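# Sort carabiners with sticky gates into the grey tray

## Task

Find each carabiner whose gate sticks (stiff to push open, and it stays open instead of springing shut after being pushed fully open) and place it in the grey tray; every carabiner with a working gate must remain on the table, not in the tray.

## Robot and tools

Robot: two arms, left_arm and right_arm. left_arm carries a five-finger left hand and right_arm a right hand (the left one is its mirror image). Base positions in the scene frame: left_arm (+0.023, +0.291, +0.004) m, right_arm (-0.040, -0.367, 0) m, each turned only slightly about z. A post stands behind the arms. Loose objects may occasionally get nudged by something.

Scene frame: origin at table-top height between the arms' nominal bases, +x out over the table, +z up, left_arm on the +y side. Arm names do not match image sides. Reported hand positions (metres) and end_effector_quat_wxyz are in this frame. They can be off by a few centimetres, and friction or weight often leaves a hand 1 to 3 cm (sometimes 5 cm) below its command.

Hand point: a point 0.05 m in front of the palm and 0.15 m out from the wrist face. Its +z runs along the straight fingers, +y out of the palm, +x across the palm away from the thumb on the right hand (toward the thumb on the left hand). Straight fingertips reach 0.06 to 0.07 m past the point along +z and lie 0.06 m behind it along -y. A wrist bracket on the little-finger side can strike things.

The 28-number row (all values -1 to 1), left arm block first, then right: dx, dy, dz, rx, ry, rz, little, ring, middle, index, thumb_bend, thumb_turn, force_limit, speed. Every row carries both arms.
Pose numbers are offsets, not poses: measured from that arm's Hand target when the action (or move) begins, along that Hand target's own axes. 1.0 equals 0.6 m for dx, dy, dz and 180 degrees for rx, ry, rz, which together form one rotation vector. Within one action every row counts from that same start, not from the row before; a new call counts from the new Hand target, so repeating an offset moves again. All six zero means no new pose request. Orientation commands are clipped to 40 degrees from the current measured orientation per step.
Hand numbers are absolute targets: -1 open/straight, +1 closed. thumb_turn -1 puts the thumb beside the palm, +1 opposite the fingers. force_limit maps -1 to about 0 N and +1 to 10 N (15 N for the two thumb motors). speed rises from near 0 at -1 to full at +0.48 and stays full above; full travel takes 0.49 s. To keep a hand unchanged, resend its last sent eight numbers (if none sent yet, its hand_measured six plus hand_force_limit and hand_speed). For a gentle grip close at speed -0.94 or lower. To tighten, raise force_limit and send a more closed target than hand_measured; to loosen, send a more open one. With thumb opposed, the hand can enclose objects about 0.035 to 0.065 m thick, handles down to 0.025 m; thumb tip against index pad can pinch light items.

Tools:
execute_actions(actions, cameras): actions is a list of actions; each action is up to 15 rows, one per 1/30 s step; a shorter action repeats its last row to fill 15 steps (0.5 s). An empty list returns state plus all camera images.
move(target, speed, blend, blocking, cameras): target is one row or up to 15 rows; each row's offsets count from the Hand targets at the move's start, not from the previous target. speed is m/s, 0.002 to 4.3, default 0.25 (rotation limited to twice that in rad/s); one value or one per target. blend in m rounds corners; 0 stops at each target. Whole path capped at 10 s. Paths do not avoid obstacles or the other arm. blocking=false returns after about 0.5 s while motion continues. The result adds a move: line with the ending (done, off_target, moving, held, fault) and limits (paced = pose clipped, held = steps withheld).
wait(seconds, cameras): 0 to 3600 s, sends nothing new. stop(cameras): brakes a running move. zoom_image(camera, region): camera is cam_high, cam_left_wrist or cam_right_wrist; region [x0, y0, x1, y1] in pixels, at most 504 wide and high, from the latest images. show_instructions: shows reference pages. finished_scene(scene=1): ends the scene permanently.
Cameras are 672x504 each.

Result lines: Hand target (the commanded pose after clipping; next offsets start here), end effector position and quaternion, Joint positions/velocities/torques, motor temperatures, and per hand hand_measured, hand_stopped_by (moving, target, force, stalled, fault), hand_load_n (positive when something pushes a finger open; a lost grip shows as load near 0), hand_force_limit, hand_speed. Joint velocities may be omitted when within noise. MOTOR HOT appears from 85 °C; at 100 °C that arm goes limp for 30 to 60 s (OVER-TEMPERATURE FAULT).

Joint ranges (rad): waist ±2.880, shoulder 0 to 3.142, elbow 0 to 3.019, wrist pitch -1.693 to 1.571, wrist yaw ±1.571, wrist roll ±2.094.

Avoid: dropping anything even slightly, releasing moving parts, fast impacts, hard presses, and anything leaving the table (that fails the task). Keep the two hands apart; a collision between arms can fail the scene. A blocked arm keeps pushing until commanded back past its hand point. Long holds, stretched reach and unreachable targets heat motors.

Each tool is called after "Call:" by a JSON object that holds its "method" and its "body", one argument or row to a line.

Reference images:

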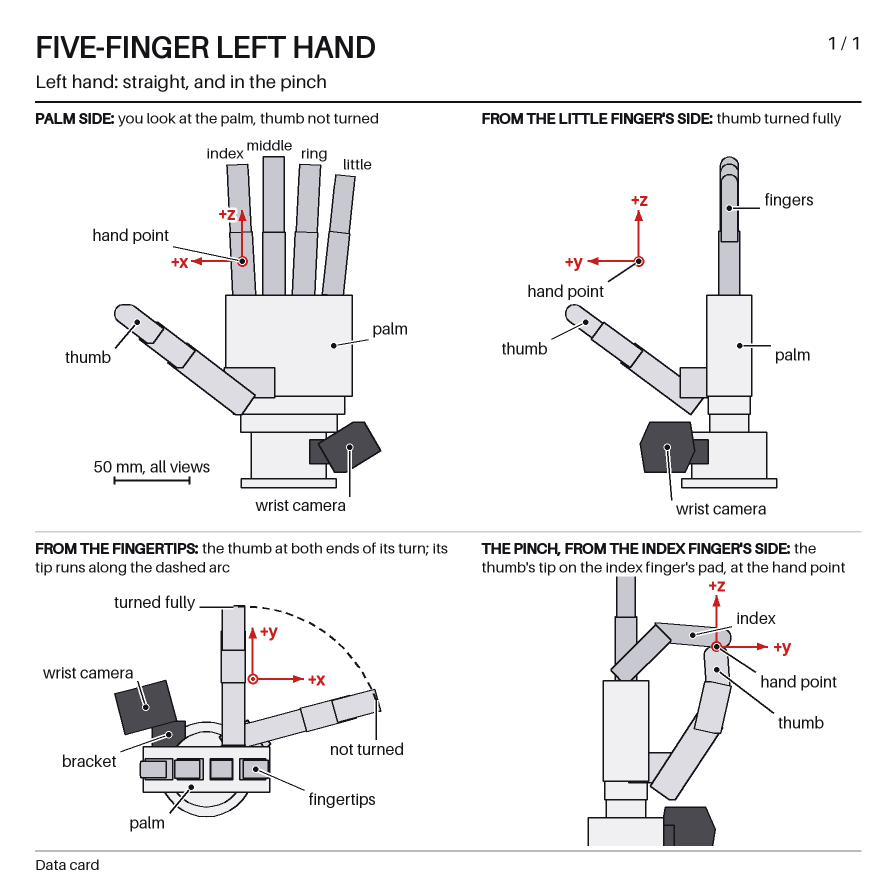

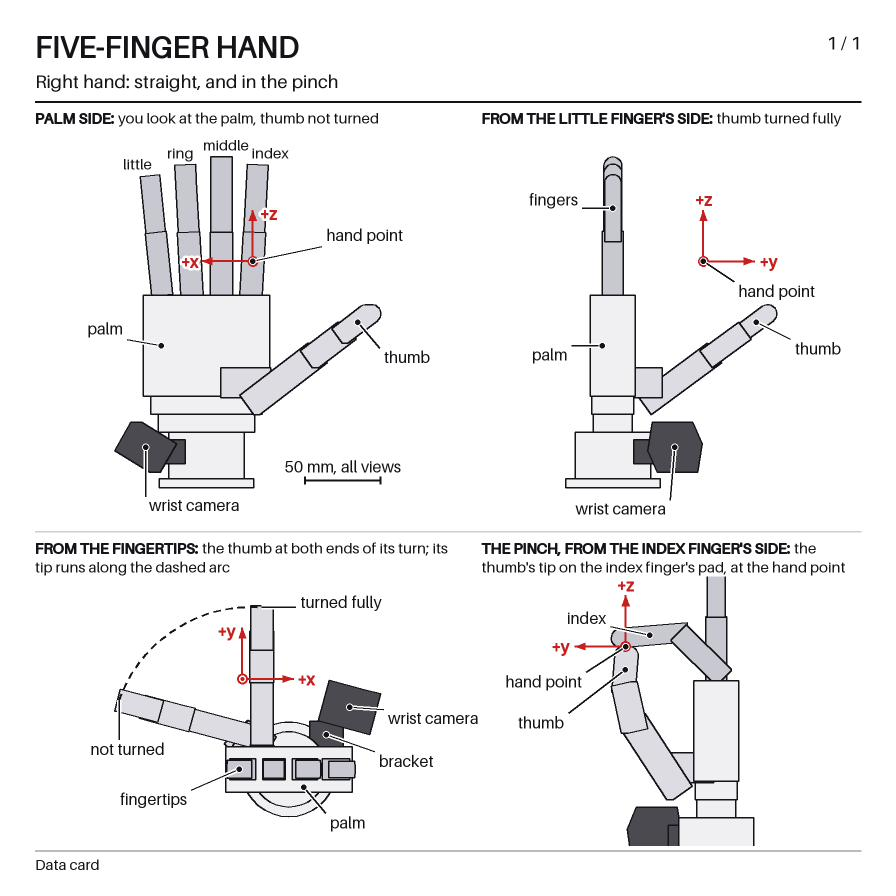

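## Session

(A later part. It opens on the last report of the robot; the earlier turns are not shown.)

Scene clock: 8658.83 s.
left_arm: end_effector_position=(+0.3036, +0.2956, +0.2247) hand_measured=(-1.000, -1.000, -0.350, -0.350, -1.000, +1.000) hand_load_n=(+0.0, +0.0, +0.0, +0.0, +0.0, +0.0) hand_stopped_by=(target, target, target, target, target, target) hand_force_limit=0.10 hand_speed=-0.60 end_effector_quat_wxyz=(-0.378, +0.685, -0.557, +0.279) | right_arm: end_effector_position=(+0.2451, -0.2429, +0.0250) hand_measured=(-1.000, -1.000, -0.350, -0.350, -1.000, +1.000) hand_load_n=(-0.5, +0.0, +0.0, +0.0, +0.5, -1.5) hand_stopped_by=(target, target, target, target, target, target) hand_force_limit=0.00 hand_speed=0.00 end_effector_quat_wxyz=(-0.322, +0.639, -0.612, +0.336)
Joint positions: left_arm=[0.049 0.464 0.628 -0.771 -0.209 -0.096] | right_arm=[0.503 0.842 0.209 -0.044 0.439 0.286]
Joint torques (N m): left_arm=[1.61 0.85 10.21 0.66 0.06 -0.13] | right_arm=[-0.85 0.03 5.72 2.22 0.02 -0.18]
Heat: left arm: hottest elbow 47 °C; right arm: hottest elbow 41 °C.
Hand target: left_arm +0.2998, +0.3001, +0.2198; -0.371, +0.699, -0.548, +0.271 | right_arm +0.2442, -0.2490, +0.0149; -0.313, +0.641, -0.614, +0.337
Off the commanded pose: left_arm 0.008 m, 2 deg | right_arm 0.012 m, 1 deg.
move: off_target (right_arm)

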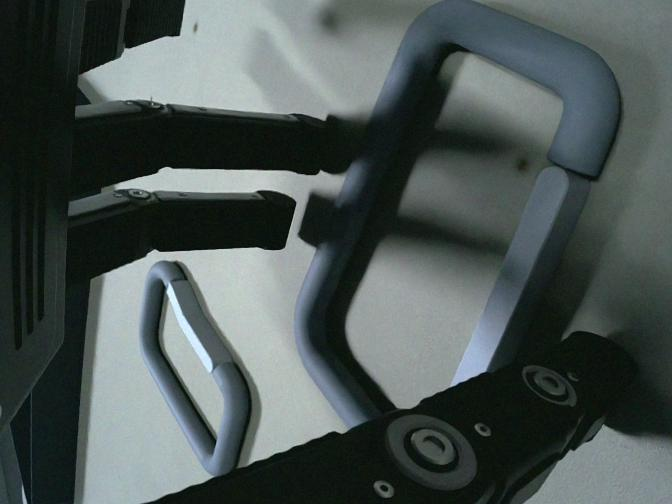

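Call:
{"method": "move", "body": {
  "target": [
    [0,0,0,0,0,0,-1,-1,-0.35,-0.35,-1,1,0.1,-0.6,0.0024,-0.0408,-0.0289,0,0,0,-1,-1,-0.35,-0.35,-1,1,0,0],
    [0,0,0,0,0,0,-1,-1,-0.35,-0.35,-1,1,0.1,-0.6,0.0124,-0.0402,-0.0289,0,0,0,-1,-1,-0.35,-0.35,-1,1,0,0],
    [0,0,0,0,0,0,-1,-1,-0.35,-0.35,-1,1,0.1,-0.6,0.01,0.0033,0.0019,0,0,0,-1,-1,-0.35,-0.35,-1,1,0,0]
  ],
  "speed": 0.06,
  "cameras": ["cam_right_wrist"]
}}

Scene clock: 8674.43 s.
left_arm: end_effector_position=(+0.3036, +0.2956, +0.2247) hand_measured=(-1.000, -1.000, -0.350, -0.350, -1.000, +1.000) hand_load_n=(+0.0, +0.0, +0.0, +0.0, +0.0, +0.0) hand_stopped_by=(target, target, target, target, target, target) hand_force_limit=0.10 hand_speed=-0.60 end_effector_quat_wxyz=(-0.378, +0.685, -0.557, +0.279) | right_arm: end_effector_position=(+0.2462, -0.2488, +0.0258) hand_measured=(-1.000, -1.000, -0.350, -0.350, -1.000, +1.000) hand_load_n=(+0.0, +0.0, +0.0, +0.0, +0.5, -1.5) hand_stopped_by=(target, target, target, target, target, target) hand_force_limit=0.00 hand_speed=0.00 end_effector_quat_wxyz=(-0.326, +0.637, -0.612, +0.338)
Joint positions: left_arm=[0.049 0.464 0.628 -0.771 -0.209 -0.096] | right_arm=[0.474 0.824 0.199 -0.034 0.417 0.266]
Joint torques (N m): left_arm=[1.55 0.91 10.19 0.62 0.06 -0.12] | right_arm=[-1.32 -0.09 5.91 2.25 0.02 -0.16]
Heat: left arm: hottest elbow 47 °C; right arm: hottest elbow 41 °C.
Hand target: left_arm +0.2998, +0.3001, +0.2198; -0.371, +0.699, -0.548, +0.271 | right_arm +0.2441, -0.2551, +0.0130; -0.313, +0.642, -0.614, +0.337
Off the commanded pose: left_arm 0.008 m, 2 deg | right_arm 0.014 m, 2 deg.
move: off_target (right_arm)

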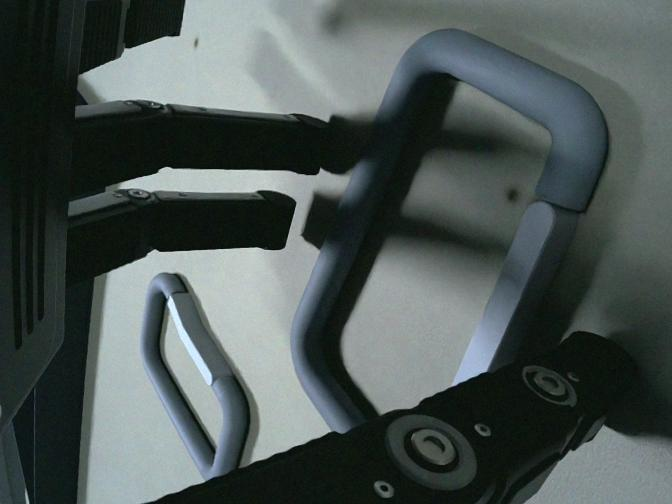

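Call:
{"method": "execute_actions", "body": {
  "actions": [
    [[0,0,0,0,0,0,-1,-1,-0.35,-0.35,-1,1,0.1,-0.6,0,0,0,0,0,0,-1,-1,-0.2,-0.2,-0.92,1,-0.3,-0.85]],
    [[0,0,0,0,0,0,-1,-1,-0.35,-0.35,-1,1,0.1,-0.6,0,0,0,0,0,0,-1,-1,-0.1,-0.12,-0.87,1,-0.3,-0.88]],
    [[0,0,0,0,0,0,-1,-1,-0.35,-0.35,-1,1,0.1,-0.6,0,0,0,0,0,0,-1,-1,0.0,-0.05,-0.87,1,-0.1,-0.88]]
  ],
  "cameras": ["cam_right_wrist"]
}}

Scene clock: 8680.90 s.
left_arm: end_effector_position=(+0.3036, +0.2956, +0.2247) hand_measured=(-1.000, -1.000, -0.350, -0.350, -1.000, +1.000) hand_load_n=(+0.0, +0.0, +0.5, +0.0, +0.0, +0.0) hand_stopped_by=(target, target, target, target, target, target) hand_force_limit=0.10 hand_speed=-0.60 end_effector_quat_wxyz=(-0.378, +0.685, -0.557, +0.279) | right_arm: end_effector_position=(+0.2483, -0.2487, +0.0252) hand_measured=(-1.000, -1.000, -0.058, -0.050, -0.872, +1.000) hand_load_n=(+0.0, +0.0, +3.5, +3.0, +4.5, +0.0) hand_stopped_by=(target, target, force, target, target, target) hand_force_limit=-0.10 hand_speed=-0.88 end_effector_quat_wxyz=(-0.327, +0.635, -0.613, +0.339)
Joint positions: left_arm=[0.049 0.464 0.628 -0.771 -0.209 -0.096] | right_arm=[0.471 0.836 0.199 -0.018 0.417 0.266]
Joint torques (N m): left_arm=[1.61 0.91 10.19 0.62 0.05 -0.12] | right_arm=[-0.85 -0.32 5.79 1.74 -0.03 -0.16]
Heat: left arm: hottest elbow 47 °C; right arm: hottest elbow 41 °C.
Hand target: left_arm +0.2998, +0.3001, +0.2198; -0.371, +0.699, -0.548, +0.271 | right_arm +0.2440, -0.2551, +0.0129; -0.313, +0.642, -0.614, +0.337
Off the commanded pose: left_arm 0.008 m, 2 deg | right_arm 0.015 m, 2 deg.

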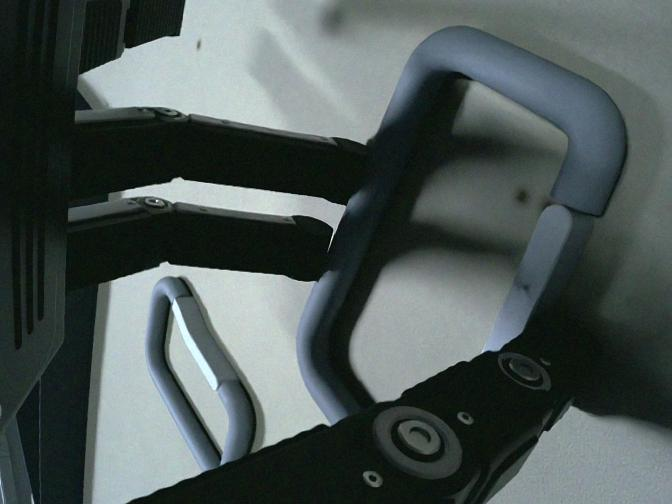

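Call:
{"method": "execute_actions", "body": {
  "actions": [
    [[0,0,0,0,0,0,-1,-1,-0.35,-0.35,-1,1,0.1,-0.6,0,0,0,0,0,0,-1,-1,0.0,-0.04,-0.83,1,1,-0.8]],
    [[0,0,0,0,0,0,-1,-1,-0.35,-0.35,-1,1,0.1,-0.6,0,0,0,0,0,0,-1,-1,0.0,-0.04,-0.78,1,1,-0.8]],
    [[0,0,0,0,0,0,-1,-1,-0.35,-0.35,-1,1,0.1,-0.6,0,0,0,0,0,0,-1,-1,0.0,-0.04,-0.73,1,1,-0.8]]
  ],
  "cameras": ["cam_right_wrist"]
}}

Scene clock: 8687.90 s.
left_arm: end_effector_position=(+0.3036, +0.2956, +0.2247) hand_measured=(-1.000, -1.000, -0.350, -0.350, -1.000, +1.000) hand_load_n=(+0.0, +0.0, +0.0, +0.0, +0.0, +0.0) hand_stopped_by=(target, target, target, target, target, target) hand_force_limit=0.10 hand_speed=-0.60 end_effector_quat_wxyz=(-0.378, +0.685, -0.557, +0.279) | right_arm: end_effector_position=(+0.2481, -0.2482, +0.0252) hand_measured=(-1.000, -1.000, -0.058, -0.042, -0.788, +1.000) hand_load_n=(+0.0, +0.0, +7.0, +7.0, +15.0, -1.0) hand_stopped_by=(target, target, force, target, force, target) hand_force_limit=1.00 hand_speed=-0.80 end_effector_quat_wxyz=(-0.327, +0.636, -0.612, +0.338)
Joint positions: left_arm=[0.049 0.464 0.628 -0.771 -0.209 -0.096] | right_arm=[0.472 0.836 0.199 -0.018 0.417 0.266]
Joint torques (N m): left_arm=[1.55 0.91 10.21 0.65 0.06 -0.13] | right_arm=[-1.2 0.09 5.79 1.73 -0.03 -0.2]
Heat: left arm: hottest elbow 47 °C; right arm: hottest elbow 41 °C.
Hand target: left_arm +0.2998, +0.3001, +0.2198; -0.371, +0.699, -0.548, +0.271 | right_arm +0.2440, -0.2551, +0.0129; -0.313, +0.642, -0.614, +0.337
Off the commanded pose: left_arm 0.008 m, 2 deg | right_arm 0.015 m, 2 deg.

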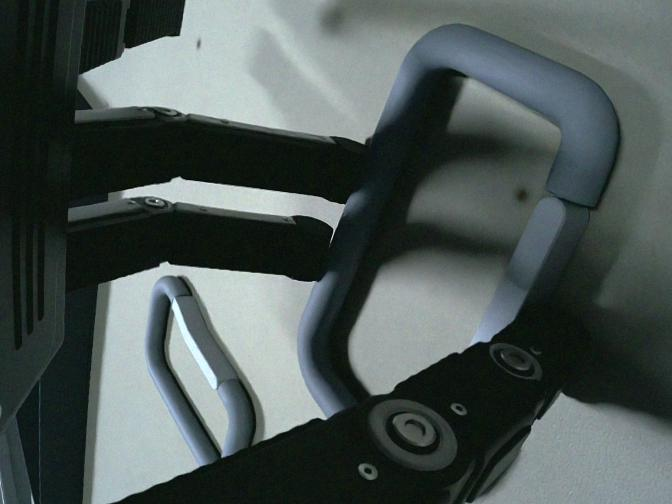

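Call:
{"method": "execute_actions", "body": {
  "actions": [
    [[0,0,0,0,0,0,-1,-1,-0.35,-0.35,-1,1,0.1,-0.6,0,0,0,0,0,0,-1,-1,0.0,-0.04,-0.86,1,1,-0.8]],
    [[0,0,0,0,0,0,-1,-1,-0.35,-0.35,-1,1,0.1,-0.6,0,0,0,0,0,0,-1,-1,0.0,-0.04,-0.86,0.91,1,-0.7]],
    [[0,0,0,0,0,0,-1,-1,-0.35,-0.35,-1,1,0.1,-0.6,0,0,0,0,0,0,-1,-1,0.0,-0.04,-0.81,0.91,1,-0.7]],
    [[0,0,0,0,0,0,-1,-1,-0.35,-0.35,-1,1,0.1,-0.6,0,0,0,0,0,0,-1,-1,0.0,-0.04,-0.76,0.91,1,-0.7]]
  ],
  "cameras": ["cam_right_wrist"]
}}

Scene clock: 8695.93 s.
left_arm: end_effector_position=(+0.3036, +0.2956, +0.2247) hand_measured=(-1.000, -1.000, -0.350, -0.350, -1.000, +1.000) hand_load_n=(+0.0, +0.0, +0.0, +0.0, +0.0, +0.0) hand_stopped_by=(target, target, target, target, target, target) hand_force_limit=0.10 hand_speed=-0.60 end_effector_quat_wxyz=(-0.378, +0.685, -0.557, +0.279) | right_arm: end_effector_position=(+0.2493, -0.2509, +0.0257) hand_measured=(-1.000, -1.000, -0.058, -0.042, -0.800, +0.910) hand_load_n=(+0.0, +0.0, +4.5, +10.0, +15.0, -2.5) hand_stopped_by=(target, target, force, target, force, target) hand_force_limit=1.00 hand_speed=-0.70 end_effector_quat_wxyz=(-0.326, +0.633, -0.615, +0.340)
Joint positions: left_arm=[0.049 0.464 0.628 -0.771 -0.209 -0.096] | right_arm=[0.463 0.834 0.199 -0.018 0.417 0.265]
Joint torques (N m): left_arm=[1.61 0.91 10.18 0.66 0.06 -0.12] | right_arm=[-0.85 -0.15 5.83 1.69 -0.02 -0.15]
Heat: left arm: hottest elbow 47 °C; right arm: hottest elbow 41 °C.
Hand target: left_arm +0.2998, +0.3001, +0.2198; -0.371, +0.699, -0.548, +0.271 | right_arm +0.2441, -0.2551, +0.0129; -0.313, +0.641, -0.614, +0.337
Off the commanded pose: left_arm 0.008 m, 2 deg | right_arm 0.014 m, 2 deg.

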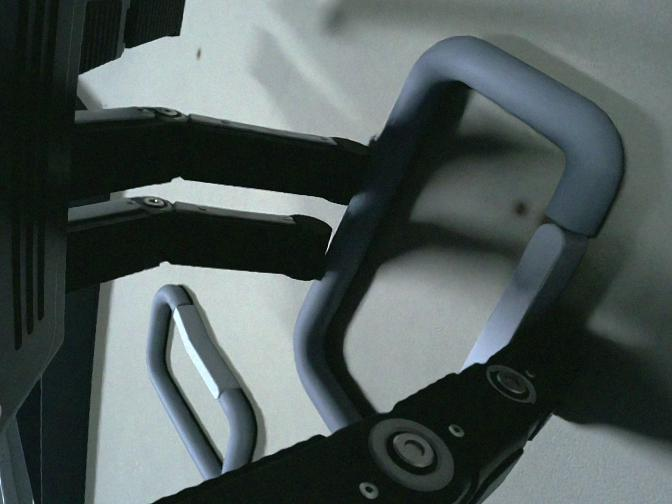

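Call:
{"method": "execute_actions", "body": {
  "actions": [
    [[0,0,0,0,0,0,-1,-1,-0.35,-0.35,-1,1,0.1,-0.6,0,0,0,0,0,0,-1,-1,-0.05,-0.06,-0.9,0.91,1,-0.7]],
    [[0,0,0,0,0,0,-1,-1,-0.35,-0.35,-1,1,0.1,-0.6,0,0,0,0,0,0,-1,-1,-0.25,-0.25,-1,0.91,0,-0.6]],
    [[0,0,0,0,0,0,-1,-1,-0.35,-0.35,-1,1,0.1,-0.6,0,0,0,0,0,0,-1,-1,-0.25,-0.25,-1,1,0,-0.4]]
  ],
  "cameras": ["cam_right_wrist"]
}}

Scene clock: 8702.90 s.
left_arm: end_effector_position=(+0.3036, +0.2956, +0.2247) hand_measured=(-1.000, -1.000, -0.350, -0.350, -1.000, +1.000) hand_load_n=(+0.0, +0.0, +0.0, +0.0, +0.0, +0.0) hand_stopped_by=(target, target, target, target, target, target) hand_force_limit=0.10 hand_speed=-0.60 end_effector_quat_wxyz=(-0.378, +0.685, -0.557, +0.279) | right_arm: end_effector_position=(+0.2490, -0.2484, +0.0256) hand_measured=(-1.000, -1.000, -0.250, -0.250, -0.998, +1.000) hand_load_n=(+0.0, +0.0, +0.0, +0.0, -2.5, +0.0) hand_stopped_by=(target, target, target, target, target, target) hand_force_limit=0.00 hand_speed=-0.40 end_effector_quat_wxyz=(-0.328, +0.635, -0.612, +0.339)
Joint positions: left_arm=[0.049 0.464 0.628 -0.771 -0.209 -0.096] | right_arm=[0.469 0.837 0.199 -0.013 0.415 0.265]
Joint torques (N m): left_arm=[1.61 0.91 10.19 0.66 0.06 -0.12] | right_arm=[-0.97 -0.21 5.87 1.62 0.05 -0.16]
Heat: left arm: hottest elbow 47 °C; right arm: hottest elbow 41 °C.
Hand target: left_arm +0.2998, +0.3001, +0.2198; -0.371, +0.699, -0.548, +0.271 | right_arm +0.2441, -0.2551, +0.0130; -0.313, +0.641, -0.614, +0.337
Off the commanded pose: left_arm 0.008 m, 2 deg | right_arm 0.015 m, 2 deg.

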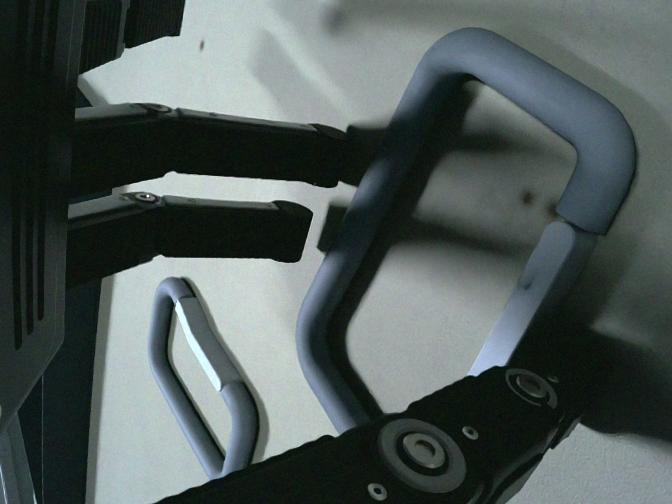

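Call:
{"method": "move", "body": {
  "target": [
    [0,0,0,0,0,0,-1,-1,-0.35,-0.35,-1,1,0.1,-0.6,0.0024,-0.0408,-0.0289,0,0,0,-1,-1,-0.35,-0.35,-1,1,0,0],
    [0,0,0,0,0,0,-1,-1,-0.35,-0.35,-1,1,0.1,-0.6,-0.0093,-0.0418,-0.0289,-0.0016,0.0272,0.0193,-1,-1,-0.35,-0.35,-1,1,0,0],
    [0,0,0,0,0,0,-1,-1,-0.35,-0.35,-1,1,0.1,-0.6,-0.0117,-0.0005,0.0,-0.0016,0.0272,0.0193,-1,-1,-0.35,-0.35,-1,1,0,0]
  ],
  "speed": 0.06,
  "cameras": ["cam_right_wrist"]
}}

Scene clock: 8716.87 s.
left_arm: end_effector_position=(+0.3036, +0.2956, +0.2247) hand_measured=(-1.000, -1.000, -0.350, -0.350, -1.000, +1.000) hand_load_n=(+0.0, -0.5, +0.0, +0.0, +0.0, +0.0) hand_stopped_by=(target, target, target, target, target, target) hand_force_limit=0.10 hand_speed=-0.60 end_effector_quat_wxyz=(-0.378, +0.685, -0.557, +0.279) | right_arm: end_effector_position=(+0.2498, -0.2512, +0.0258) hand_measured=(-1.000, -1.000, -0.350, -0.350, -0.998, +1.000) hand_load_n=(+0.0, +0.0, +0.0, +0.0, +0.5, -1.5) hand_stopped_by=(target, target, target, target, target, target) hand_force_limit=0.00 hand_speed=0.00 end_effector_quat_wxyz=(+0.299, -0.601, +0.648, -0.360)
Joint positions: left_arm=[0.049 0.464 0.628 -0.771 -0.209 -0.096] | right_arm=[0.54 0.874 0.231 -0.085 0.569 0.393]
Joint torques (N m): left_arm=[1.67 0.91 10.21 0.64 0.06 -0.13] | right_arm=[1.08 -0.26 5.53 2.09 0.04 0.03]
Heat: left arm: hottest elbow 47 °C; right arm: hottest elbow 41 °C.
Hand target: left_arm +0.2998, +0.3001, +0.2198; -0.371, +0.699, -0.548, +0.271 | right_arm +0.2441, -0.2480, +0.0129; -0.295, +0.608, -0.647, +0.353
Off the commanded pose: left_arm 0.008 m, 2 deg | right_arm 0.014 m, 1 deg.
move: off_target (right_arm)

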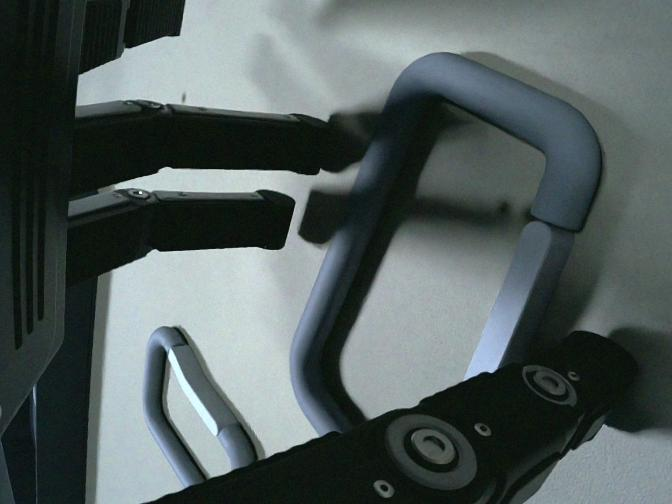

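Call:
{"method": "move", "body": {
  "target": [
    [0,0,0,0,0,0,-1,-1,-0.35,-0.35,-1,1,0.1,-0.6,0.0024,-0.0408,-0.0289,0,0,0,-1,-1,-0.35,-0.35,-1,1,0,0],
    [0,0,0,0,0,0,-1,-1,-0.35,-0.35,-1,1,0.1,-0.6,-0.0109,-0.0416,-0.0289,0,0,0,-1,-1,-0.35,-0.35,-1,1,0,0],
    [0,0,0,0,0,0,-1,-1,-0.35,-0.35,-1,1,0.1,-0.6,-0.0133,-0.0008,0.0,0,0,0,-1,-1,-0.35,-0.35,-1,1,0,0]
  ],
  "speed": 0.06,
  "cameras": ["cam_right_wrist"]
}}

Scene clock: 8726.70 s.
left_arm: end_effector_position=(+0.3036, +0.2956, +0.2247) hand_measured=(-1.000, -1.000, -0.350, -0.350, -1.000, +1.000) hand_load_n=(+0.0, +0.0, +0.0, +0.0, +0.0, +0.0) hand_stopped_by=(target, target, target, target, target, target) hand_force_limit=0.10 hand_speed=-0.60 end_effector_quat_wxyz=(-0.378, +0.685, -0.557, +0.279) | right_arm: end_effector_position=(+0.2506, -0.2435, +0.0255) hand_measured=(-1.000, -1.000, -0.350, -0.350, -0.998, +1.000) hand_load_n=(+0.0, +0.0, +0.0, +0.0, +0.5, -2.0) hand_stopped_by=(target, target, target, target, target, target) hand_force_limit=0.00 hand_speed=0.00 end_effector_quat_wxyz=(+0.299, -0.601, +0.648, -0.360)
Joint positions: left_arm=[0.049 0.464 0.628 -0.771 -0.209 -0.096] | right_arm=[0.57 0.902 0.243 -0.084 0.592 0.419]
Joint torques (N m): left_arm=[1.67 0.79 10.22 0.65 0.06 -0.13] | right_arm=[0.97 -0.21 5.68 2.03 0.06 0.06]
Heat: left arm: hottest elbow 47 °C; right arm: hottest elbow 40 °C.
Hand target: left_arm +0.2998, +0.3001, +0.2198; -0.371, +0.699, -0.548, +0.271 | right_arm +0.2451, -0.2401, +0.0129; -0.295, +0.608, -0.647, +0.353
Off the commanded pose: left_arm 0.008 m, 2 deg | right_arm 0.014 m, 1 deg.
move: off_target (right_arm)

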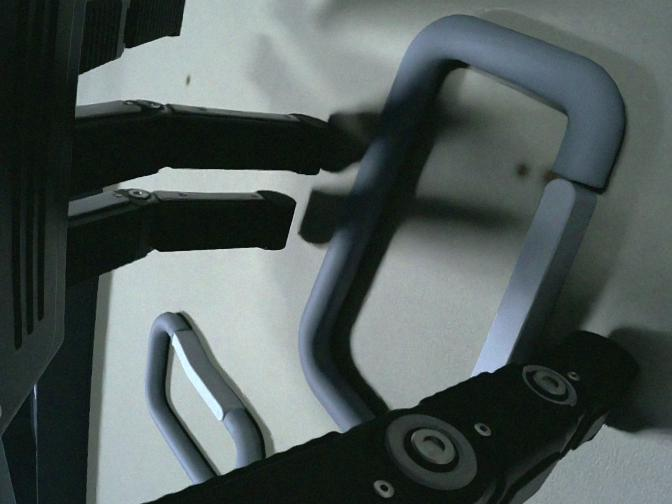

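Call:
{"method": "execute_actions", "body": {
  "actions": [
    [[0,0,0,0,0,0,-1,-1,-0.35,-0.35,-1,1,0.1,-0.6,0,0,0,0,0,0,-1,-1,-0.2,-0.2,-0.92,1,-0.3,-0.85]],
    [[0,0,0,0,0,0,-1,-1,-0.35,-0.35,-1,1,0.1,-0.6,0,0,0,0,0,0,-1,-1,-0.1,-0.12,-0.87,1,-0.3,-0.88]],
    [[0,0,0,0,0,0,-1,-1,-0.35,-0.35,-1,1,0.1,-0.6,0,0,0,0,0,0,-1,-1,0.0,-0.06,-0.87,1,-0.1,-0.88]]
  ],
  "cameras": ["cam_right_wrist"]
}}

Scene clock: 8733.90 s.
left_arm: end_effector_position=(+0.3036, +0.2956, +0.2247) hand_measured=(-1.000, -1.000, -0.350, -0.350, -1.000, +1.000) hand_load_n=(+0.0, +0.0, +0.0, +0.0, +0.0, +0.0) hand_stopped_by=(target, target, target, target, target, target) hand_force_limit=0.10 hand_speed=-0.60 end_effector_quat_wxyz=(-0.378, +0.685, -0.557, +0.279) | right_arm: end_effector_position=(+0.2524, -0.2421, +0.0254) hand_measured=(-1.000, -1.000, -0.070, -0.060, -0.872, +1.000) hand_load_n=(+0.0, +0.0, +4.5, +2.5, +4.5, -0.5) hand_stopped_by=(target, target, force, target, target, target) hand_force_limit=-0.10 hand_speed=-0.88 end_effector_quat_wxyz=(+0.302, -0.598, +0.649, -0.360)
Joint positions: left_arm=[0.049 0.464 0.628 -0.771 -0.209 -0.096] | right_arm=[0.57 0.911 0.243 -0.069 0.592 0.422]
Joint torques (N m): left_arm=[1.61 0.91 10.17 0.64 0.06 -0.13] | right_arm=[1.2 -0.32 5.57 1.58 0.06 0.01]
Heat: left arm: hottest elbow 47 °C; right arm: hottest elbow 40 °C.
Hand target: left_arm +0.2998, +0.3001, +0.2198; -0.371, +0.699, -0.548, +0.271 | right_arm +0.2450, -0.2401, +0.0128; -0.295, +0.608, -0.647, +0.353
Off the commanded pose: left_arm 0.008 m, 2 deg | right_arm 0.015 m, 2 deg.

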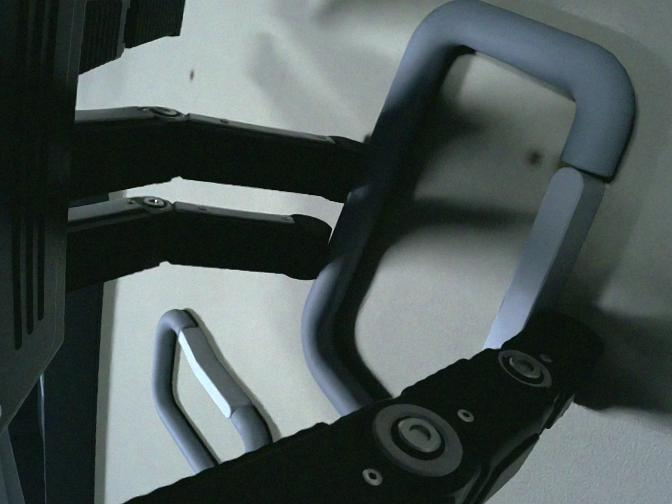

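Call:
{"method": "execute_actions", "body": {
  "actions": [
    [[0,0,0,0,0,0,-1,-1,-0.35,-0.35,-1,1,0.1,-0.6,0,0,0,0,0,0,-1,-1,-0.03,-0.05,-0.83,1,1,-0.8]],
    [[0,0,0,0,0,0,-1,-1,-0.35,-0.35,-1,1,0.1,-0.6,0,0,0,0,0,0,-1,-1,-0.03,-0.05,-0.78,1,1,-0.8]],
    [[0,0,0,0,0,0,-1,-1,-0.35,-0.35,-1,1,0.1,-0.6,0,0,0,0,0,0,-1,-1,-0.03,-0.05,-0.73,1,1,-0.8]]
  ],
  "cameras": ["cam_right_wrist"]
}}

Scene clock: 8740.33 s.
left_arm: end_effector_position=(+0.3036, +0.2956, +0.2247) hand_measured=(-1.000, -1.000, -0.350, -0.350, -1.000, +1.000) hand_load_n=(-0.5, +0.0, +0.0, +0.0, +0.0, +0.0) hand_stopped_by=(target, target, target, target, target, target) hand_force_limit=0.10 hand_speed=-0.60 end_effector_quat_wxyz=(-0.378, +0.685, -0.557, +0.279) | right_arm: end_effector_position=(+0.2525, -0.2420, +0.0254) hand_measured=(-1.000, -1.000, -0.038, -0.050, -0.798, +1.000) hand_load_n=(+0.0, +0.0, +11.0, +2.0, +14.5, +0.0) hand_stopped_by=(target, target, force, target, force, target) hand_force_limit=1.00 hand_speed=-0.80 end_effector_quat_wxyz=(+0.303, -0.598, +0.649, -0.360)
Joint positions: left_arm=[0.049 0.464 0.628 -0.771 -0.209 -0.096] | right_arm=[0.57 0.911 0.243 -0.068 0.592 0.422]
Joint torques (N m): left_arm=[1.61 0.97 10.19 0.66 0.06 -0.12] | right_arm=[0.79 -0.56 5.56 1.52 0.05 0]
Heat: left arm: hottest elbow 47 °C; right arm: hottest elbow 40 °C.
Hand target: left_arm +0.2998, +0.3001, +0.2198; -0.371, +0.699, -0.548, +0.271 | right_arm +0.2450, -0.2401, +0.0128; -0.295, +0.608, -0.647, +0.353
Off the commanded pose: left_arm 0.008 m, 2 deg | right_arm 0.015 m, 2 deg.

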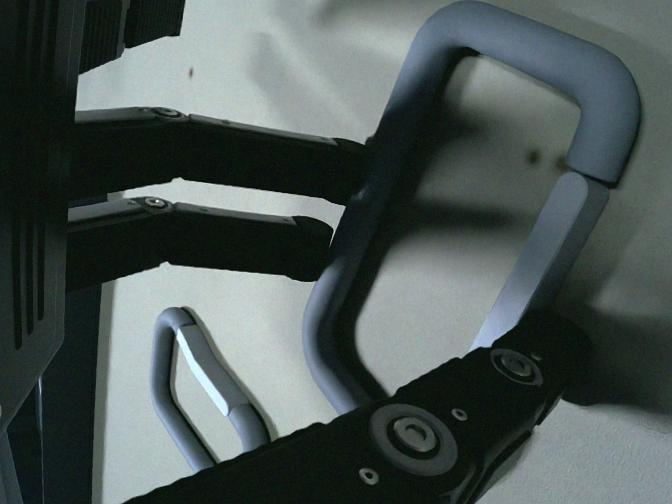

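Call:
{"method": "execute_actions", "body": {
  "actions": [
    [[0,0,0,0,0,0,-1,-1,-0.35,-0.35,-1,1,0.1,-0.6,0,0,0,0,0,0,-1,-1,-0.045,-0.05,-0.8,0.98,1,-0.5]],
    [[0,0,0,0,0,0,-1,-1,-0.35,-0.35,-1,1,0.1,-0.6,0,0,0,0,0,0,-1,-1,-0.045,-0.05,-0.73,0.98,1,0]],
    [[0,0,0,0,0,0,-1,-1,-0.35,-0.35,-1,1,0.1,-0.6,0,0,0,0,0,0,-1,-1,-0.05,-0.05,-0.78,1,1,-0.3]],
    [[0,0,0,0,0,0,-1,-1,-0.35,-0.35,-1,1,0.1,-0.6,0,0,0,0,0,0,-1,-1,-0.05,-0.05,-0.70,1,1,0]]
  ],
  "cameras": ["cam_right_wrist"]
}}

Scene clock: 8748.83 s.
left_arm: end_effector_position=(+0.3036, +0.2956, +0.2247) hand_measured=(-1.000, -1.000, -0.350, -0.350, -1.000, +1.000) hand_load_n=(+0.0, -0.5, +0.0, +0.0, +0.0, +0.0) hand_stopped_by=(target, target, target, target, target, target) hand_force_limit=0.10 hand_speed=-0.60 end_effector_quat_wxyz=(-0.378, +0.685, -0.557, +0.279) | right_arm: end_effector_position=(+0.2523, -0.2416, +0.0254) hand_measured=(-1.000, -1.000, -0.052, -0.050, -0.752, +1.000) hand_load_n=(+0.0, +0.0, +9.5, +3.5, +16.0, -0.5) hand_stopped_by=(target, target, target, target, force, target) hand_force_limit=1.00 hand_speed=0.00 end_effector_quat_wxyz=(+0.303, -0.599, +0.648, -0.360)
Joint positions: left_arm=[0.049 0.464 0.628 -0.771 -0.209 -0.096] | right_arm=[0.572 0.911 0.243 -0.068 0.592 0.422]
Joint torques (N m): left_arm=[1.67 0.97 10.19 0.64 0.06 -0.12] | right_arm=[0.73 -0.56 5.52 1.69 0.06 0.01]
Heat: left arm: hottest elbow 47 °C; right arm: hottest elbow 40 °C.
Hand target: left_arm +0.2998, +0.3001, +0.2198; -0.371, +0.699, -0.548, +0.271 | right_arm +0.2450, -0.2401, +0.0128; -0.295, +0.608, -0.647, +0.353
Off the commanded pose: left_arm 0.008 m, 2 deg | right_arm 0.015 m, 2 deg.

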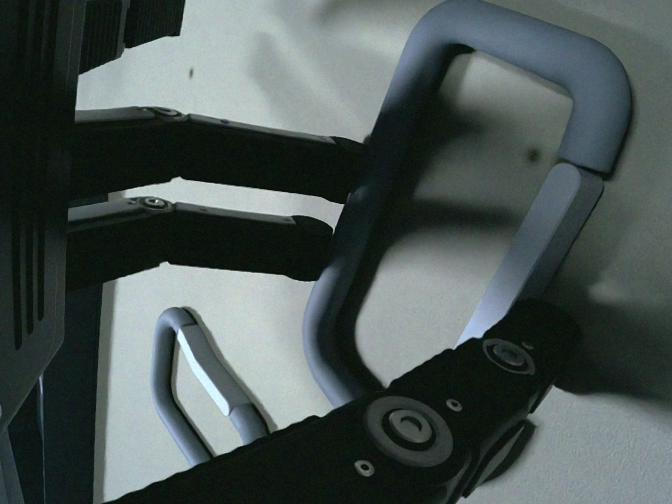

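Call:
{"method": "execute_actions", "body": {
  "actions": [
    [[0,0,0,0,0,0,-1,-1,-0.35,-0.35,-1,1,0.1,-0.6,0,0,0,0,0,0,-1,-1,-0.06,-0.05,-0.77,0.96,1,-0.3]],
    [[0,0,0,0,0,0,-1,-1,-0.35,-0.35,-1,1,0.1,-0.6,0,0,0,0,0,0,-1,-1,-0.06,-0.05,-0.66,0.96,1,0]],
    [[0,0,0,0,0,0,-1,-1,-0.35,-0.35,-1,1,0.1,-0.6,0,0,0,0,0,0,-1,-1,-0.065,-0.055,-0.74,0.99,1,-0.3]],
    [[0,0,0,0,0,0,-1,-1,-0.35,-0.35,-1,1,0.1,-0.6,0,0,0,0,0,0,-1,-1,-0.065,-0.055,-0.64,0.99,1,0]]
  ],
  "cameras": ["cam_right_wrist"]
}}

Scene clock: 8759.53 s.
left_arm: end_effector_position=(+0.3036, +0.2956, +0.2247) hand_measured=(-1.000, -1.000, -0.350, -0.350, -1.000, +1.000) hand_load_n=(+0.0, +0.0, +0.0, +0.0, +0.0, +0.0) hand_stopped_by=(target, target, target, target, target, target) hand_force_limit=0.10 hand_speed=-0.60 end_effector_quat_wxyz=(-0.378, +0.685, -0.557, +0.279) | right_arm: end_effector_position=(+0.2523, -0.2416, +0.0254) hand_measured=(-1.000, -1.000, -0.068, -0.056, -0.742, +0.990) hand_load_n=(+0.0, +0.0, +7.5, +5.0, +15.0, -1.0) hand_stopped_by=(target, target, target, target, force, target) hand_force_limit=1.00 hand_speed=0.00 end_effector_quat_wxyz=(+0.303, -0.599, +0.648, -0.360)
Joint positions: left_arm=[0.049 0.464 0.628 -0.771 -0.209 -0.096] | right_arm=[0.572 0.911 0.243 -0.068 0.592 0.422]
Joint torques (N m): left_arm=[1.61 0.85 10.19 0.65 0.06 -0.12] | right_arm=[0.97 -0.44 5.6 1.62 0.05 0.04]
Heat: left arm: hottest elbow 47 °C; right arm: hottest elbow 40 °C.
Hand target: left_arm +0.2998, +0.3001, +0.2198; -0.371, +0.699, -0.548, +0.271 | right_arm +0.2450, -0.2401, +0.0128; -0.295, +0.608, -0.647, +0.353
Off the commanded pose: left_arm 0.008 m, 2 deg | right_arm 0.015 m, 2 deg.

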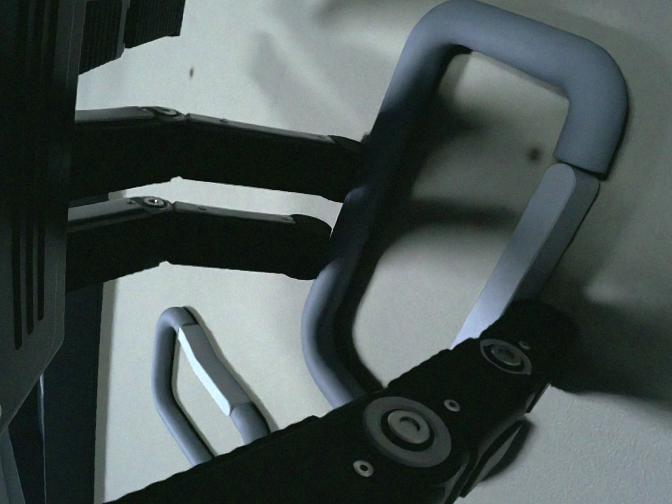

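Call:
{"method": "execute_actions", "body": {
  "actions": [
    [[0,0,0,0,0,0,-1,-1,-0.35,-0.35,-1,1,0.1,-0.6,0,0,0,0,0,0,-1,-1,-0.065,-0.055,-0.77,0.99,1,-0.7]]
  ],
  "cameras": []
}}

Call:
{"method": "execute_actions", "body": {
  "actions": [
    [[0,0,0,0,0,0,-1,-1,-0.35,-0.35,-1,1,0.1,-0.6,0,0,0,0,0,0,-1,-1,-0.065,-0.055,-0.80,0.99,1,-0.7]]
  ],
  "cameras": []
}}

Call:
{"method": "execute_actions", "body": {
  "actions": [
    [[0,0,0,0,0,0,-1,-1,-0.35,-0.35,-1,1,0.1,-0.6,0,0,0,0,0,0,-1,-1,-0.1,-0.1,-0.9,1,1,-0.7]],
    [[0,0,0,0,0,0,-1,-1,-0.35,-0.35,-1,1,0.1,-0.6,0,0,0,0,0,0,-1,-1,-0.3,-0.3,-1,1,0,-0.7]]
  ],
  "cameras": ["cam_right_wrist"]
}}

Scene clock: 8768.10 s.
left_arm: end_effector_position=(+0.3036, +0.2956, +0.2247) hand_measured=(-1.000, -1.000, -0.350, -0.350, -1.000, +1.000) hand_load_n=(+0.0, +0.0, +0.0, +0.0, +0.0, +0.0) hand_stopped_by=(target, target, target, target, target, target) hand_force_limit=0.10 hand_speed=-0.60 end_effector_quat_wxyz=(-0.378, +0.685, -0.557, +0.279) | right_arm: end_effector_position=(+0.2523, -0.2416, +0.0254) hand_measured=(-1.000, -1.000, -0.068, -0.056, -0.776, +0.990) hand_load_n=(+0.0, +0.0, +7.0, +4.5, +12.5, -0.5) hand_stopped_by=(target, target, target, target, target, target) hand_force_limit=1.00 hand_speed=-0.70 end_effector_quat_wxyz=(+0.303, -0.599, +0.648, -0.360)
Joint positions: left_arm=[0.049 0.464 0.628 -0.771 -0.209 -0.096] | right_arm=[0.572 0.911 0.243 -0.068 0.592 0.422]
Joint torques (N m): left_arm=[1.67 0.91 10.21 0.66 0.06 -0.12] | right_arm=[0.73 -0.26 5.61 1.55 0.07 0.02]
Heat: left arm: hottest elbow 47 °C; right arm: hottest elbow 40 °C.
Hand target: left_arm +0.2998, +0.3001, +0.2198; -0.371, +0.699, -0.548, +0.271 | right_arm +0.2450, -0.2401, +0.0128; -0.295, +0.608, -0.647, +0.353
Off the commanded pose: left_arm 0.008 m, 2 deg | right_arm 0.015 m, 2 deg.

Scene clock: 8768.90 s.
left_arm: end_effector_position=(+0.3036, +0.2956, +0.2247) hand_measured=(-1.000, -1.000, -0.350, -0.350, -1.000, +1.000) hand_load_n=(-0.5, +0.0, +0.0, -0.5, +0.0, +0.0) hand_stopped_by=(target, target, target, target, target, target) hand_force_limit=0.10 hand_speed=-0.60 end_effector_quat_wxyz=(-0.378, +0.685, -0.557, +0.279) | right_arm: end_effector_position=(+0.2523, -0.2416, +0.0254) hand_measured=(-1.000, -1.000, -0.068, -0.056, -0.804, +0.990) hand_load_n=(+0.0, +0.0, +6.0, +4.0, +10.5, -0.5) hand_stopped_by=(target, target, target, target, target, target) hand_force_limit=1.00 hand_speed=-0.70 end_effector_quat_wxyz=(+0.303, -0.599, +0.648, -0.360)
Joint positions: left_arm=[0.049 0.464 0.628 -0.771 -0.209 -0.096] | right_arm=[0.572 0.911 0.243 -0.068 0.592 0.422]
Joint torques (N m): left_arm=[1.55 0.91 10.19 0.65 0.06 -0.13] | right_arm=[0.79 -0.67 5.61 1.54 0.06 0.05]
Heat: left arm: hottest elbow 47 °C; right arm: hottest elbow 40 °C.
Hand target: left_arm +0.2998, +0.3001, +0.2198; -0.371, +0.699, -0.548, +0.271 | right_arm +0.2450, -0.2401, +0.0128; -0.295, +0.608, -0.647, +0.353
Off the commanded pose: left_arm 0.008 m, 2 deg | right_arm 0.015 m, 2 deg.

Scene clock: 8770.20 s.
left_arm: end_effector_position=(+0.3036, +0.2956, +0.2247) hand_measured=(-1.000, -1.000, -0.350, -0.350, -1.000, +1.000) hand_load_n=(+0.0, -0.5, +0.0, +0.0, +0.0, +0.0) hand_stopped_by=(target, target, target, target, target, target) hand_force_limit=0.10 hand_speed=-0.60 end_effector_quat_wxyz=(-0.378, +0.685, -0.557, +0.279) | right_arm: end_effector_position=(+0.2531, -0.2415, +0.0260) hand_measured=(-1.000, -1.000, -0.300, -0.300, -0.998, +1.000) hand_load_n=(+0.0, +0.0, +0.0, +0.0, -2.5, +0.0) hand_stopped_by=(target, target, target, target, target, target) hand_force_limit=0.00 hand_speed=-0.70 end_effector_quat_wxyz=(+0.304, -0.596, +0.650, -0.360)
Joint positions: left_arm=[0.049 0.464 0.628 -0.771 -0.209 -0.096] | right_arm=[0.57 0.911 0.243 -0.065 0.592 0.425]
Joint torques (N m): left_arm=[1.55 0.91 10.19 0.66 0.06 -0.12] | right_arm=[0.5 -0.5 5.61 1.52 0.08 -0.03]
Heat: left arm: hottest elbow 47 °C; right arm: hottest elbow 40 °C.
Hand target: left_arm +0.2998, +0.3001, +0.2198; -0.371, +0.699, -0.548, +0.271 | right_arm +0.2451, -0.2401, +0.0129; -0.295, +0.608, -0.647, +0.353
Off the commanded pose: left_arm 0.008 m, 2 deg | right_arm 0.015 m, 2 deg.

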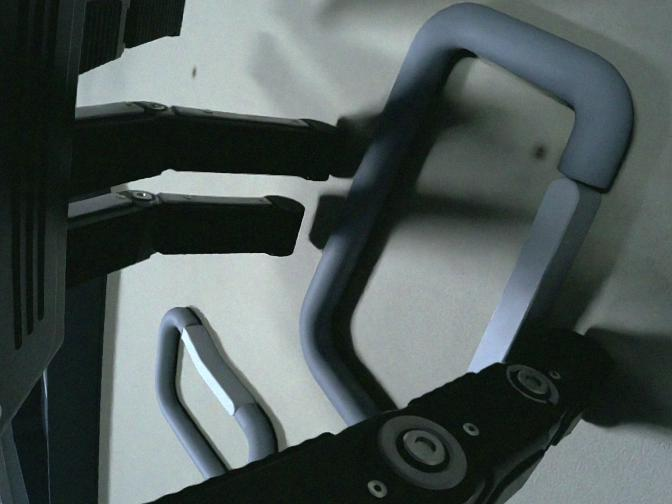

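Call:
{"method": "execute_actions", "body": {
  "actions": [
    [[0,0,0,0,0,0,-1,-1,-0.35,-0.35,-1,1,0.1,-0.6,0,0,0,0,0,0,-1,-1,-0.12,-0.12,-0.92,1,-0.3,-0.85]],
    [[0,0,0,0,0,0,-1,-1,-0.35,-0.35,-1,1,0.1,-0.6,0,0,0,0,0,0,-1,-1,-0.05,-0.04,-0.87,1,-0.1,-0.88]],
    [[0,0,0,0,0,0,-1,-1,-0.35,-0.35,-1,1,0.1,-0.6,0,0,0,0,0,0,-1,-1,-0.02,-0.01,-0.84,1,0.3,-0.88]],
    [[0,0,0,0,0,0,-1,-1,-0.35,-0.35,-1,1,0.1,-0.6,0,0,0,0,0,0,-1,-1,-0.01,0.0,-0.83,1,0.3,-0.88]]
  ],
  "cameras": ["cam_right_wrist"]
}}

Scene clock: 8791.77 s.
left_arm: end_effector_position=(+0.3036, +0.2956, +0.2247) hand_measured=(-1.000, -1.000, -0.350, -0.350, -1.000, +1.000) hand_load_n=(+0.0, +0.0, +0.0, +0.0, +0.0, +0.0) hand_stopped_by=(target, target, target, target, target, target) hand_force_limit=0.10 hand_speed=-0.60 end_effector_quat_wxyz=(-0.378, +0.685, -0.557, +0.279) | right_arm: end_effector_position=(+0.2520, -0.2392, +0.0256) hand_measured=(-1.000, -1.000, -0.024, -0.002, -0.878, +1.000) hand_load_n=(+0.0, +0.0, +6.0, +6.0, +10.0, -0.5) hand_stopped_by=(target, target, force, target, force, target) hand_force_limit=0.30 hand_speed=-0.88 end_effector_quat_wxyz=(+0.305, -0.599, +0.648, -0.358)
Joint positions: left_arm=[0.049 0.464 0.628 -0.771 -0.209 -0.096] | right_arm=[0.578 0.913 0.243 -0.065 0.592 0.427]
Joint torques (N m): left_arm=[1.73 0.91 10.21 0.65 0.06 -0.13] | right_arm=[0.62 -0.73 5.59 1.51 0.04 -0.04]
Heat: left arm: hottest elbow 46 °C; right arm: hottest elbow 39 °C.
Hand target: left_arm +0.2998, +0.3001, +0.2198; -0.371, +0.699, -0.548, +0.271 | right_arm +0.2451, -0.2401, +0.0129; -0.295, +0.608, -0.647, +0.353
Off the commanded pose: left_arm 0.008 m, 2 deg | right_arm 0.015 m, 2 deg.

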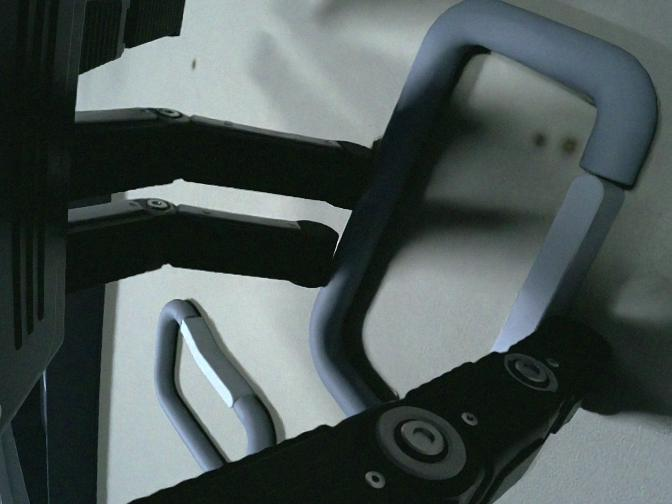

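Call:
{"method": "move", "body": {
  "target": [
    [0,0,0,0,0,0,-1,-1,-0.35,-0.35,-1,1,0.1,-0.6,0.004,-0.068,-0.0482,0,0,0,-1,-1,-0.01,0.0,-0.83,1,0.3,-0.88]
  ],
  "speed": 0.05,
  "cameras": ["cam_right_wrist"]
}}

Scene clock: 8798.40 s.
left_arm: end_effector_position=(+0.3036, +0.2956, +0.2247) hand_measured=(-1.000, -1.000, -0.350, -0.350, -1.000, +1.000) hand_load_n=(+0.0, +0.0, +0.0, +0.0, +0.0, +0.0) hand_stopped_by=(target, target, target, target, target, target) hand_force_limit=0.10 hand_speed=-0.60 end_effector_quat_wxyz=(-0.378, +0.685, -0.557, +0.279) | right_arm: end_effector_position=(+0.2355, -0.2504, +0.0403) hand_measured=(-1.000, -1.000, -0.024, +0.000, -0.876, +1.000) hand_load_n=(+0.0, +0.0, +0.0, +0.0, +0.0, +0.0) hand_stopped_by=(target, target, force, target, force, target) hand_force_limit=0.30 hand_speed=-0.88 end_effector_quat_wxyz=(+0.277, -0.614, +0.649, -0.353)
Joint positions: left_arm=[0.049 0.464 0.628 -0.771 -0.209 -0.096] | right_arm=[0.578 0.796 0.28 -0.285 0.589 0.427]
Joint torques (N m): left_arm=[1.61 0.91 10.19 0.65 0.05 -0.12] | right_arm=[0.79 -2.14 9.88 0.39 0.14 -0.04]
Heat: left arm: hottest elbow 46 °C; right arm: hottest elbow 39 °C.
Hand target: left_arm +0.2998, +0.3001, +0.2198; -0.371, +0.699, -0.548, +0.271 | right_arm +0.2451, -0.2401, +0.0630; -0.295, +0.608, -0.647, +0.353
Off the commanded pose: left_arm 0.008 m, 2 deg | right_arm 0.027 m, 2 deg.
move: off_target (right_arm)

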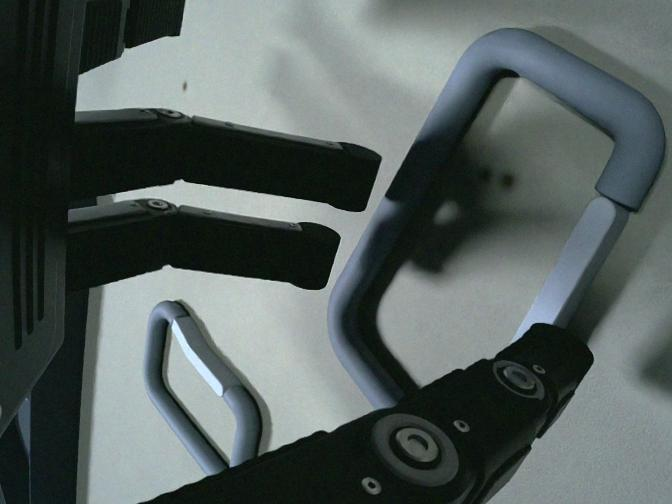

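Call:
{"method": "move", "body": {
  "target": [
    [0,0,0,0,0,0,-1,-1,-0.35,-0.35,-1,1,0.1,-0.6,0,0,0,0,0,0,-1,-1,-0.35,-0.35,-1,1,0,-0.6],
    [0,0,0,0,0,0,-1,-1,-0.35,-0.35,-1,1,0.1,-0.6,-0.012,0.0673,0.0482,0,0,0,-1,-1,-0.35,-0.35,-1,1,0,-0.6]
  ],
  "speed": 0.06,
  "cameras": ["cam_right_wrist"]
}}

Scene clock: 8807.23 s.
left_arm: end_effector_position=(+0.3036, +0.2956, +0.2247) hand_measured=(-1.000, -1.000, -0.350, -0.350, -1.000, +1.000) hand_load_n=(-0.5, +0.0, +0.0, +0.0, +0.0, +0.0) hand_stopped_by=(target, target, target, target, target, target) hand_force_limit=0.10 hand_speed=-0.60 end_effector_quat_wxyz=(-0.378, +0.685, -0.557, +0.279) | right_arm: end_effector_position=(+0.2516, -0.2387, +0.0255) hand_measured=(-1.000, -1.000, -0.350, -0.350, -1.000, +1.000) hand_load_n=(+0.0, -0.5, +0.0, +0.0, +0.5, -2.0) hand_stopped_by=(target, target, target, target, target, target) hand_force_limit=0.00 hand_speed=-0.60 end_effector_quat_wxyz=(+0.298, -0.601, +0.648, -0.360)
Joint positions: left_arm=[0.049 0.464 0.628 -0.771 -0.209 -0.096] | right_arm=[0.586 0.92 0.254 -0.086 0.602 0.432]
Joint torques (N m): left_arm=[1.67 0.91 10.21 0.64 0.05 -0.13] | right_arm=[1.55 -0.56 5.39 2.1 0.19 0.08]
Heat: left arm: hottest elbow 46 °C; right arm: hottest elbow 39 °C.
Hand target: left_arm +0.2998, +0.3001, +0.2198; -0.371, +0.699, -0.548, +0.271 | right_arm +0.2457, -0.2353, +0.0130; -0.295, +0.608, -0.647, +0.353
Off the commanded pose: left_arm 0.008 m, 2 deg | right_arm 0.014 m, 1 deg.
move: off_target (right_arm)

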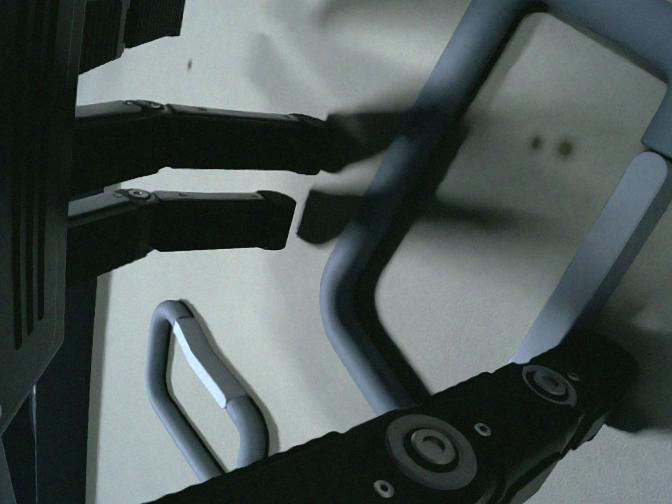

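Call:
{"method": "move", "body": {
  "target": [
    [0,0,0,0,0,0,-1,-1,-0.35,-0.35,-1,1,0.1,-0.6,0.0024,-0.0408,-0.0289,0,0,0,-1,-1,-0.35,-0.35,-1,1,0,-0.6],
    [0,0,0,0,0,0,-1,-1,-0.35,-0.35,-1,1,0.1,-0.6,0.0107,-0.0403,-0.0289,0,0,0,-1,-1,-0.35,-0.35,-1,1,0,-0.6],
    [0,0,0,0,0,0,-1,-1,-0.35,-0.35,-1,1,0.1,-0.6,0.0083,0.0005,0.0,0,0,0,-1,-1,-0.35,-0.35,-1,1,0,-0.6]
  ],
  "speed": 0.06,
  "cameras": ["cam_right_wrist"]
}}

Scene clock: 8826.07 s.
left_arm: end_effector_position=(+0.3036, +0.2956, +0.2247) hand_measured=(-1.000, -1.000, -0.350, -0.350, -1.000, +1.000) hand_load_n=(+0.0, +0.0, +0.0, +0.0, +0.0, +0.0) hand_stopped_by=(target, target, target, target, target, target) hand_force_limit=0.10 hand_speed=-0.60 end_effector_quat_wxyz=(-0.378, +0.685, -0.557, +0.279) | right_arm: end_effector_position=(+0.2484, -0.2392, +0.0251) hand_measured=(-1.000, -1.000, -0.350, -0.350, -1.000, +1.000) hand_load_n=(+0.0, +0.0, +0.0, +0.0, +0.5, -2.0) hand_stopped_by=(target, target, target, target, target, target) hand_force_limit=0.00 hand_speed=-0.60 end_effector_quat_wxyz=(+0.301, -0.603, +0.646, -0.357)
Joint positions: left_arm=[0.049 0.464 0.628 -0.771 -0.209 -0.096] | right_arm=[0.586 0.903 0.245 -0.089 0.594 0.428]
Joint torques (N m): left_arm=[1.55 0.85 10.22 0.64 0.06 -0.13] | right_arm=[-0.79 -0.5 5.45 2.3 0.03 -0.07]
Heat: left arm: hottest elbow 46 °C; right arm: hottest elbow 39 °C.
Hand target: left_arm +0.2998, +0.3001, +0.2198; -0.371, +0.699, -0.548, +0.271 | right_arm +0.2451, -0.2402, +0.0130; -0.295, +0.608, -0.647, +0.353
Off the commanded pose: left_arm 0.008 m, 2 deg | right_arm 0.013 m, 1 deg.
move: off_target (right_arm)

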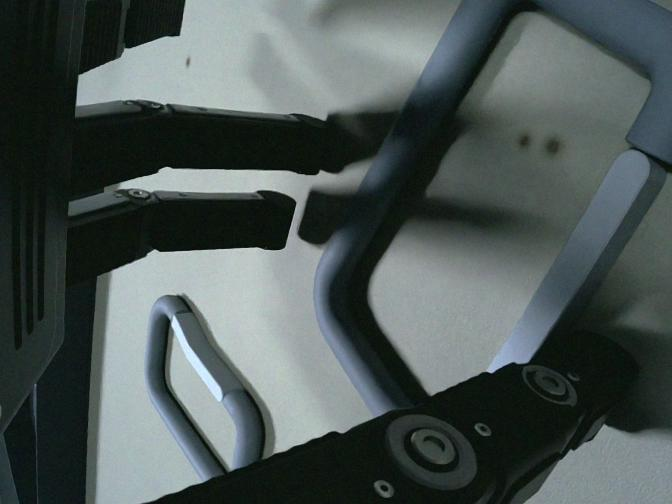

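Call:
{"method": "move", "body": {
  "target": [
    [0,0,0,0,0,0,-1,-1,-0.35,-0.35,-1,1,0.1,-0.6,0.0024,-0.0408,-0.0289,0,0,0,-1,-1,-0.35,-0.35,-1,1,0,-0.6],
    [0,0,0,0,0,0,-1,-1,-0.35,-0.35,-1,1,0.1,-0.6,0.0157,-0.04,-0.0289,0,0,0,-1,-1,-0.35,-0.35,-1,1,0,-0.6],
    [0,0,0,0,0,0,-1,-1,-0.35,-0.35,-1,1,0.1,-0.6,0.0133,0.0008,0.0,0,0,0,-1,-1,-0.35,-0.35,-1,1,0,-0.6]
  ],
  "speed": 0.06,
  "cameras": ["cam_right_wrist"]
}}

Scene clock: 8833.93 s.
left_arm: end_effector_position=(+0.3036, +0.2956, +0.2247) hand_measured=(-1.000, -1.000, -0.350, -0.350, -1.000, +1.000) hand_load_n=(+0.0, +0.0, +0.0, +0.0, +0.0, +0.0) hand_stopped_by=(target, target, target, target, target, target) hand_force_limit=0.10 hand_speed=-0.60 end_effector_quat_wxyz=(-0.378, +0.685, -0.557, +0.279) | right_arm: end_effector_position=(+0.2466, -0.2425, +0.0258) hand_measured=(-1.000, -1.000, -0.350, -0.350, -1.000, +1.000) hand_load_n=(+0.0, +0.0, +0.0, +0.0, +0.5, -2.0) hand_stopped_by=(target, target, target, target, target, target) hand_force_limit=0.00 hand_speed=-0.60 end_effector_quat_wxyz=(+0.306, -0.605, +0.645, -0.353)
Joint positions: left_arm=[0.049 0.464 0.628 -0.771 -0.209 -0.096] | right_arm=[0.567 0.876 0.232 -0.089 0.569 0.411]
Joint torques (N m): left_arm=[1.67 0.91 10.21 0.64 0.06 -0.13] | right_arm=[-1.14 -0.21 5.48 2.17 0.09 -0.12]
Heat: left arm: hottest elbow 46 °C; right arm: hottest elbow 39 °C.
Hand target: left_arm +0.2998, +0.3001, +0.2198; -0.371, +0.699, -0.548, +0.271 | right_arm +0.2441, -0.2482, +0.0129; -0.295, +0.608, -0.647, +0.353
Off the commanded pose: left_arm 0.008 m, 2 deg | right_arm 0.014 m, 1 deg.
move: off_target (right_arm)

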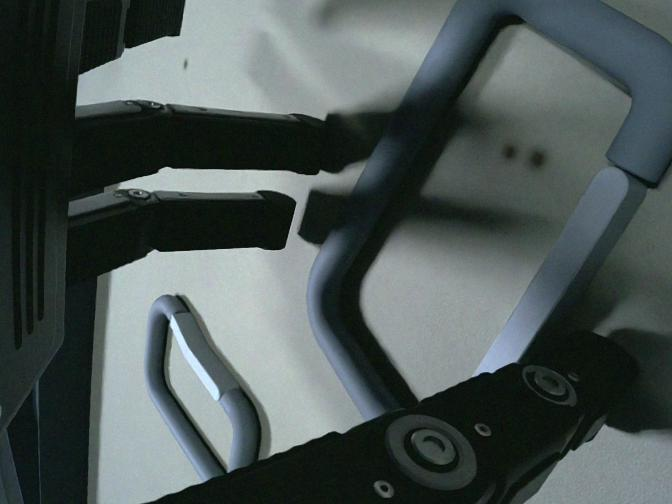

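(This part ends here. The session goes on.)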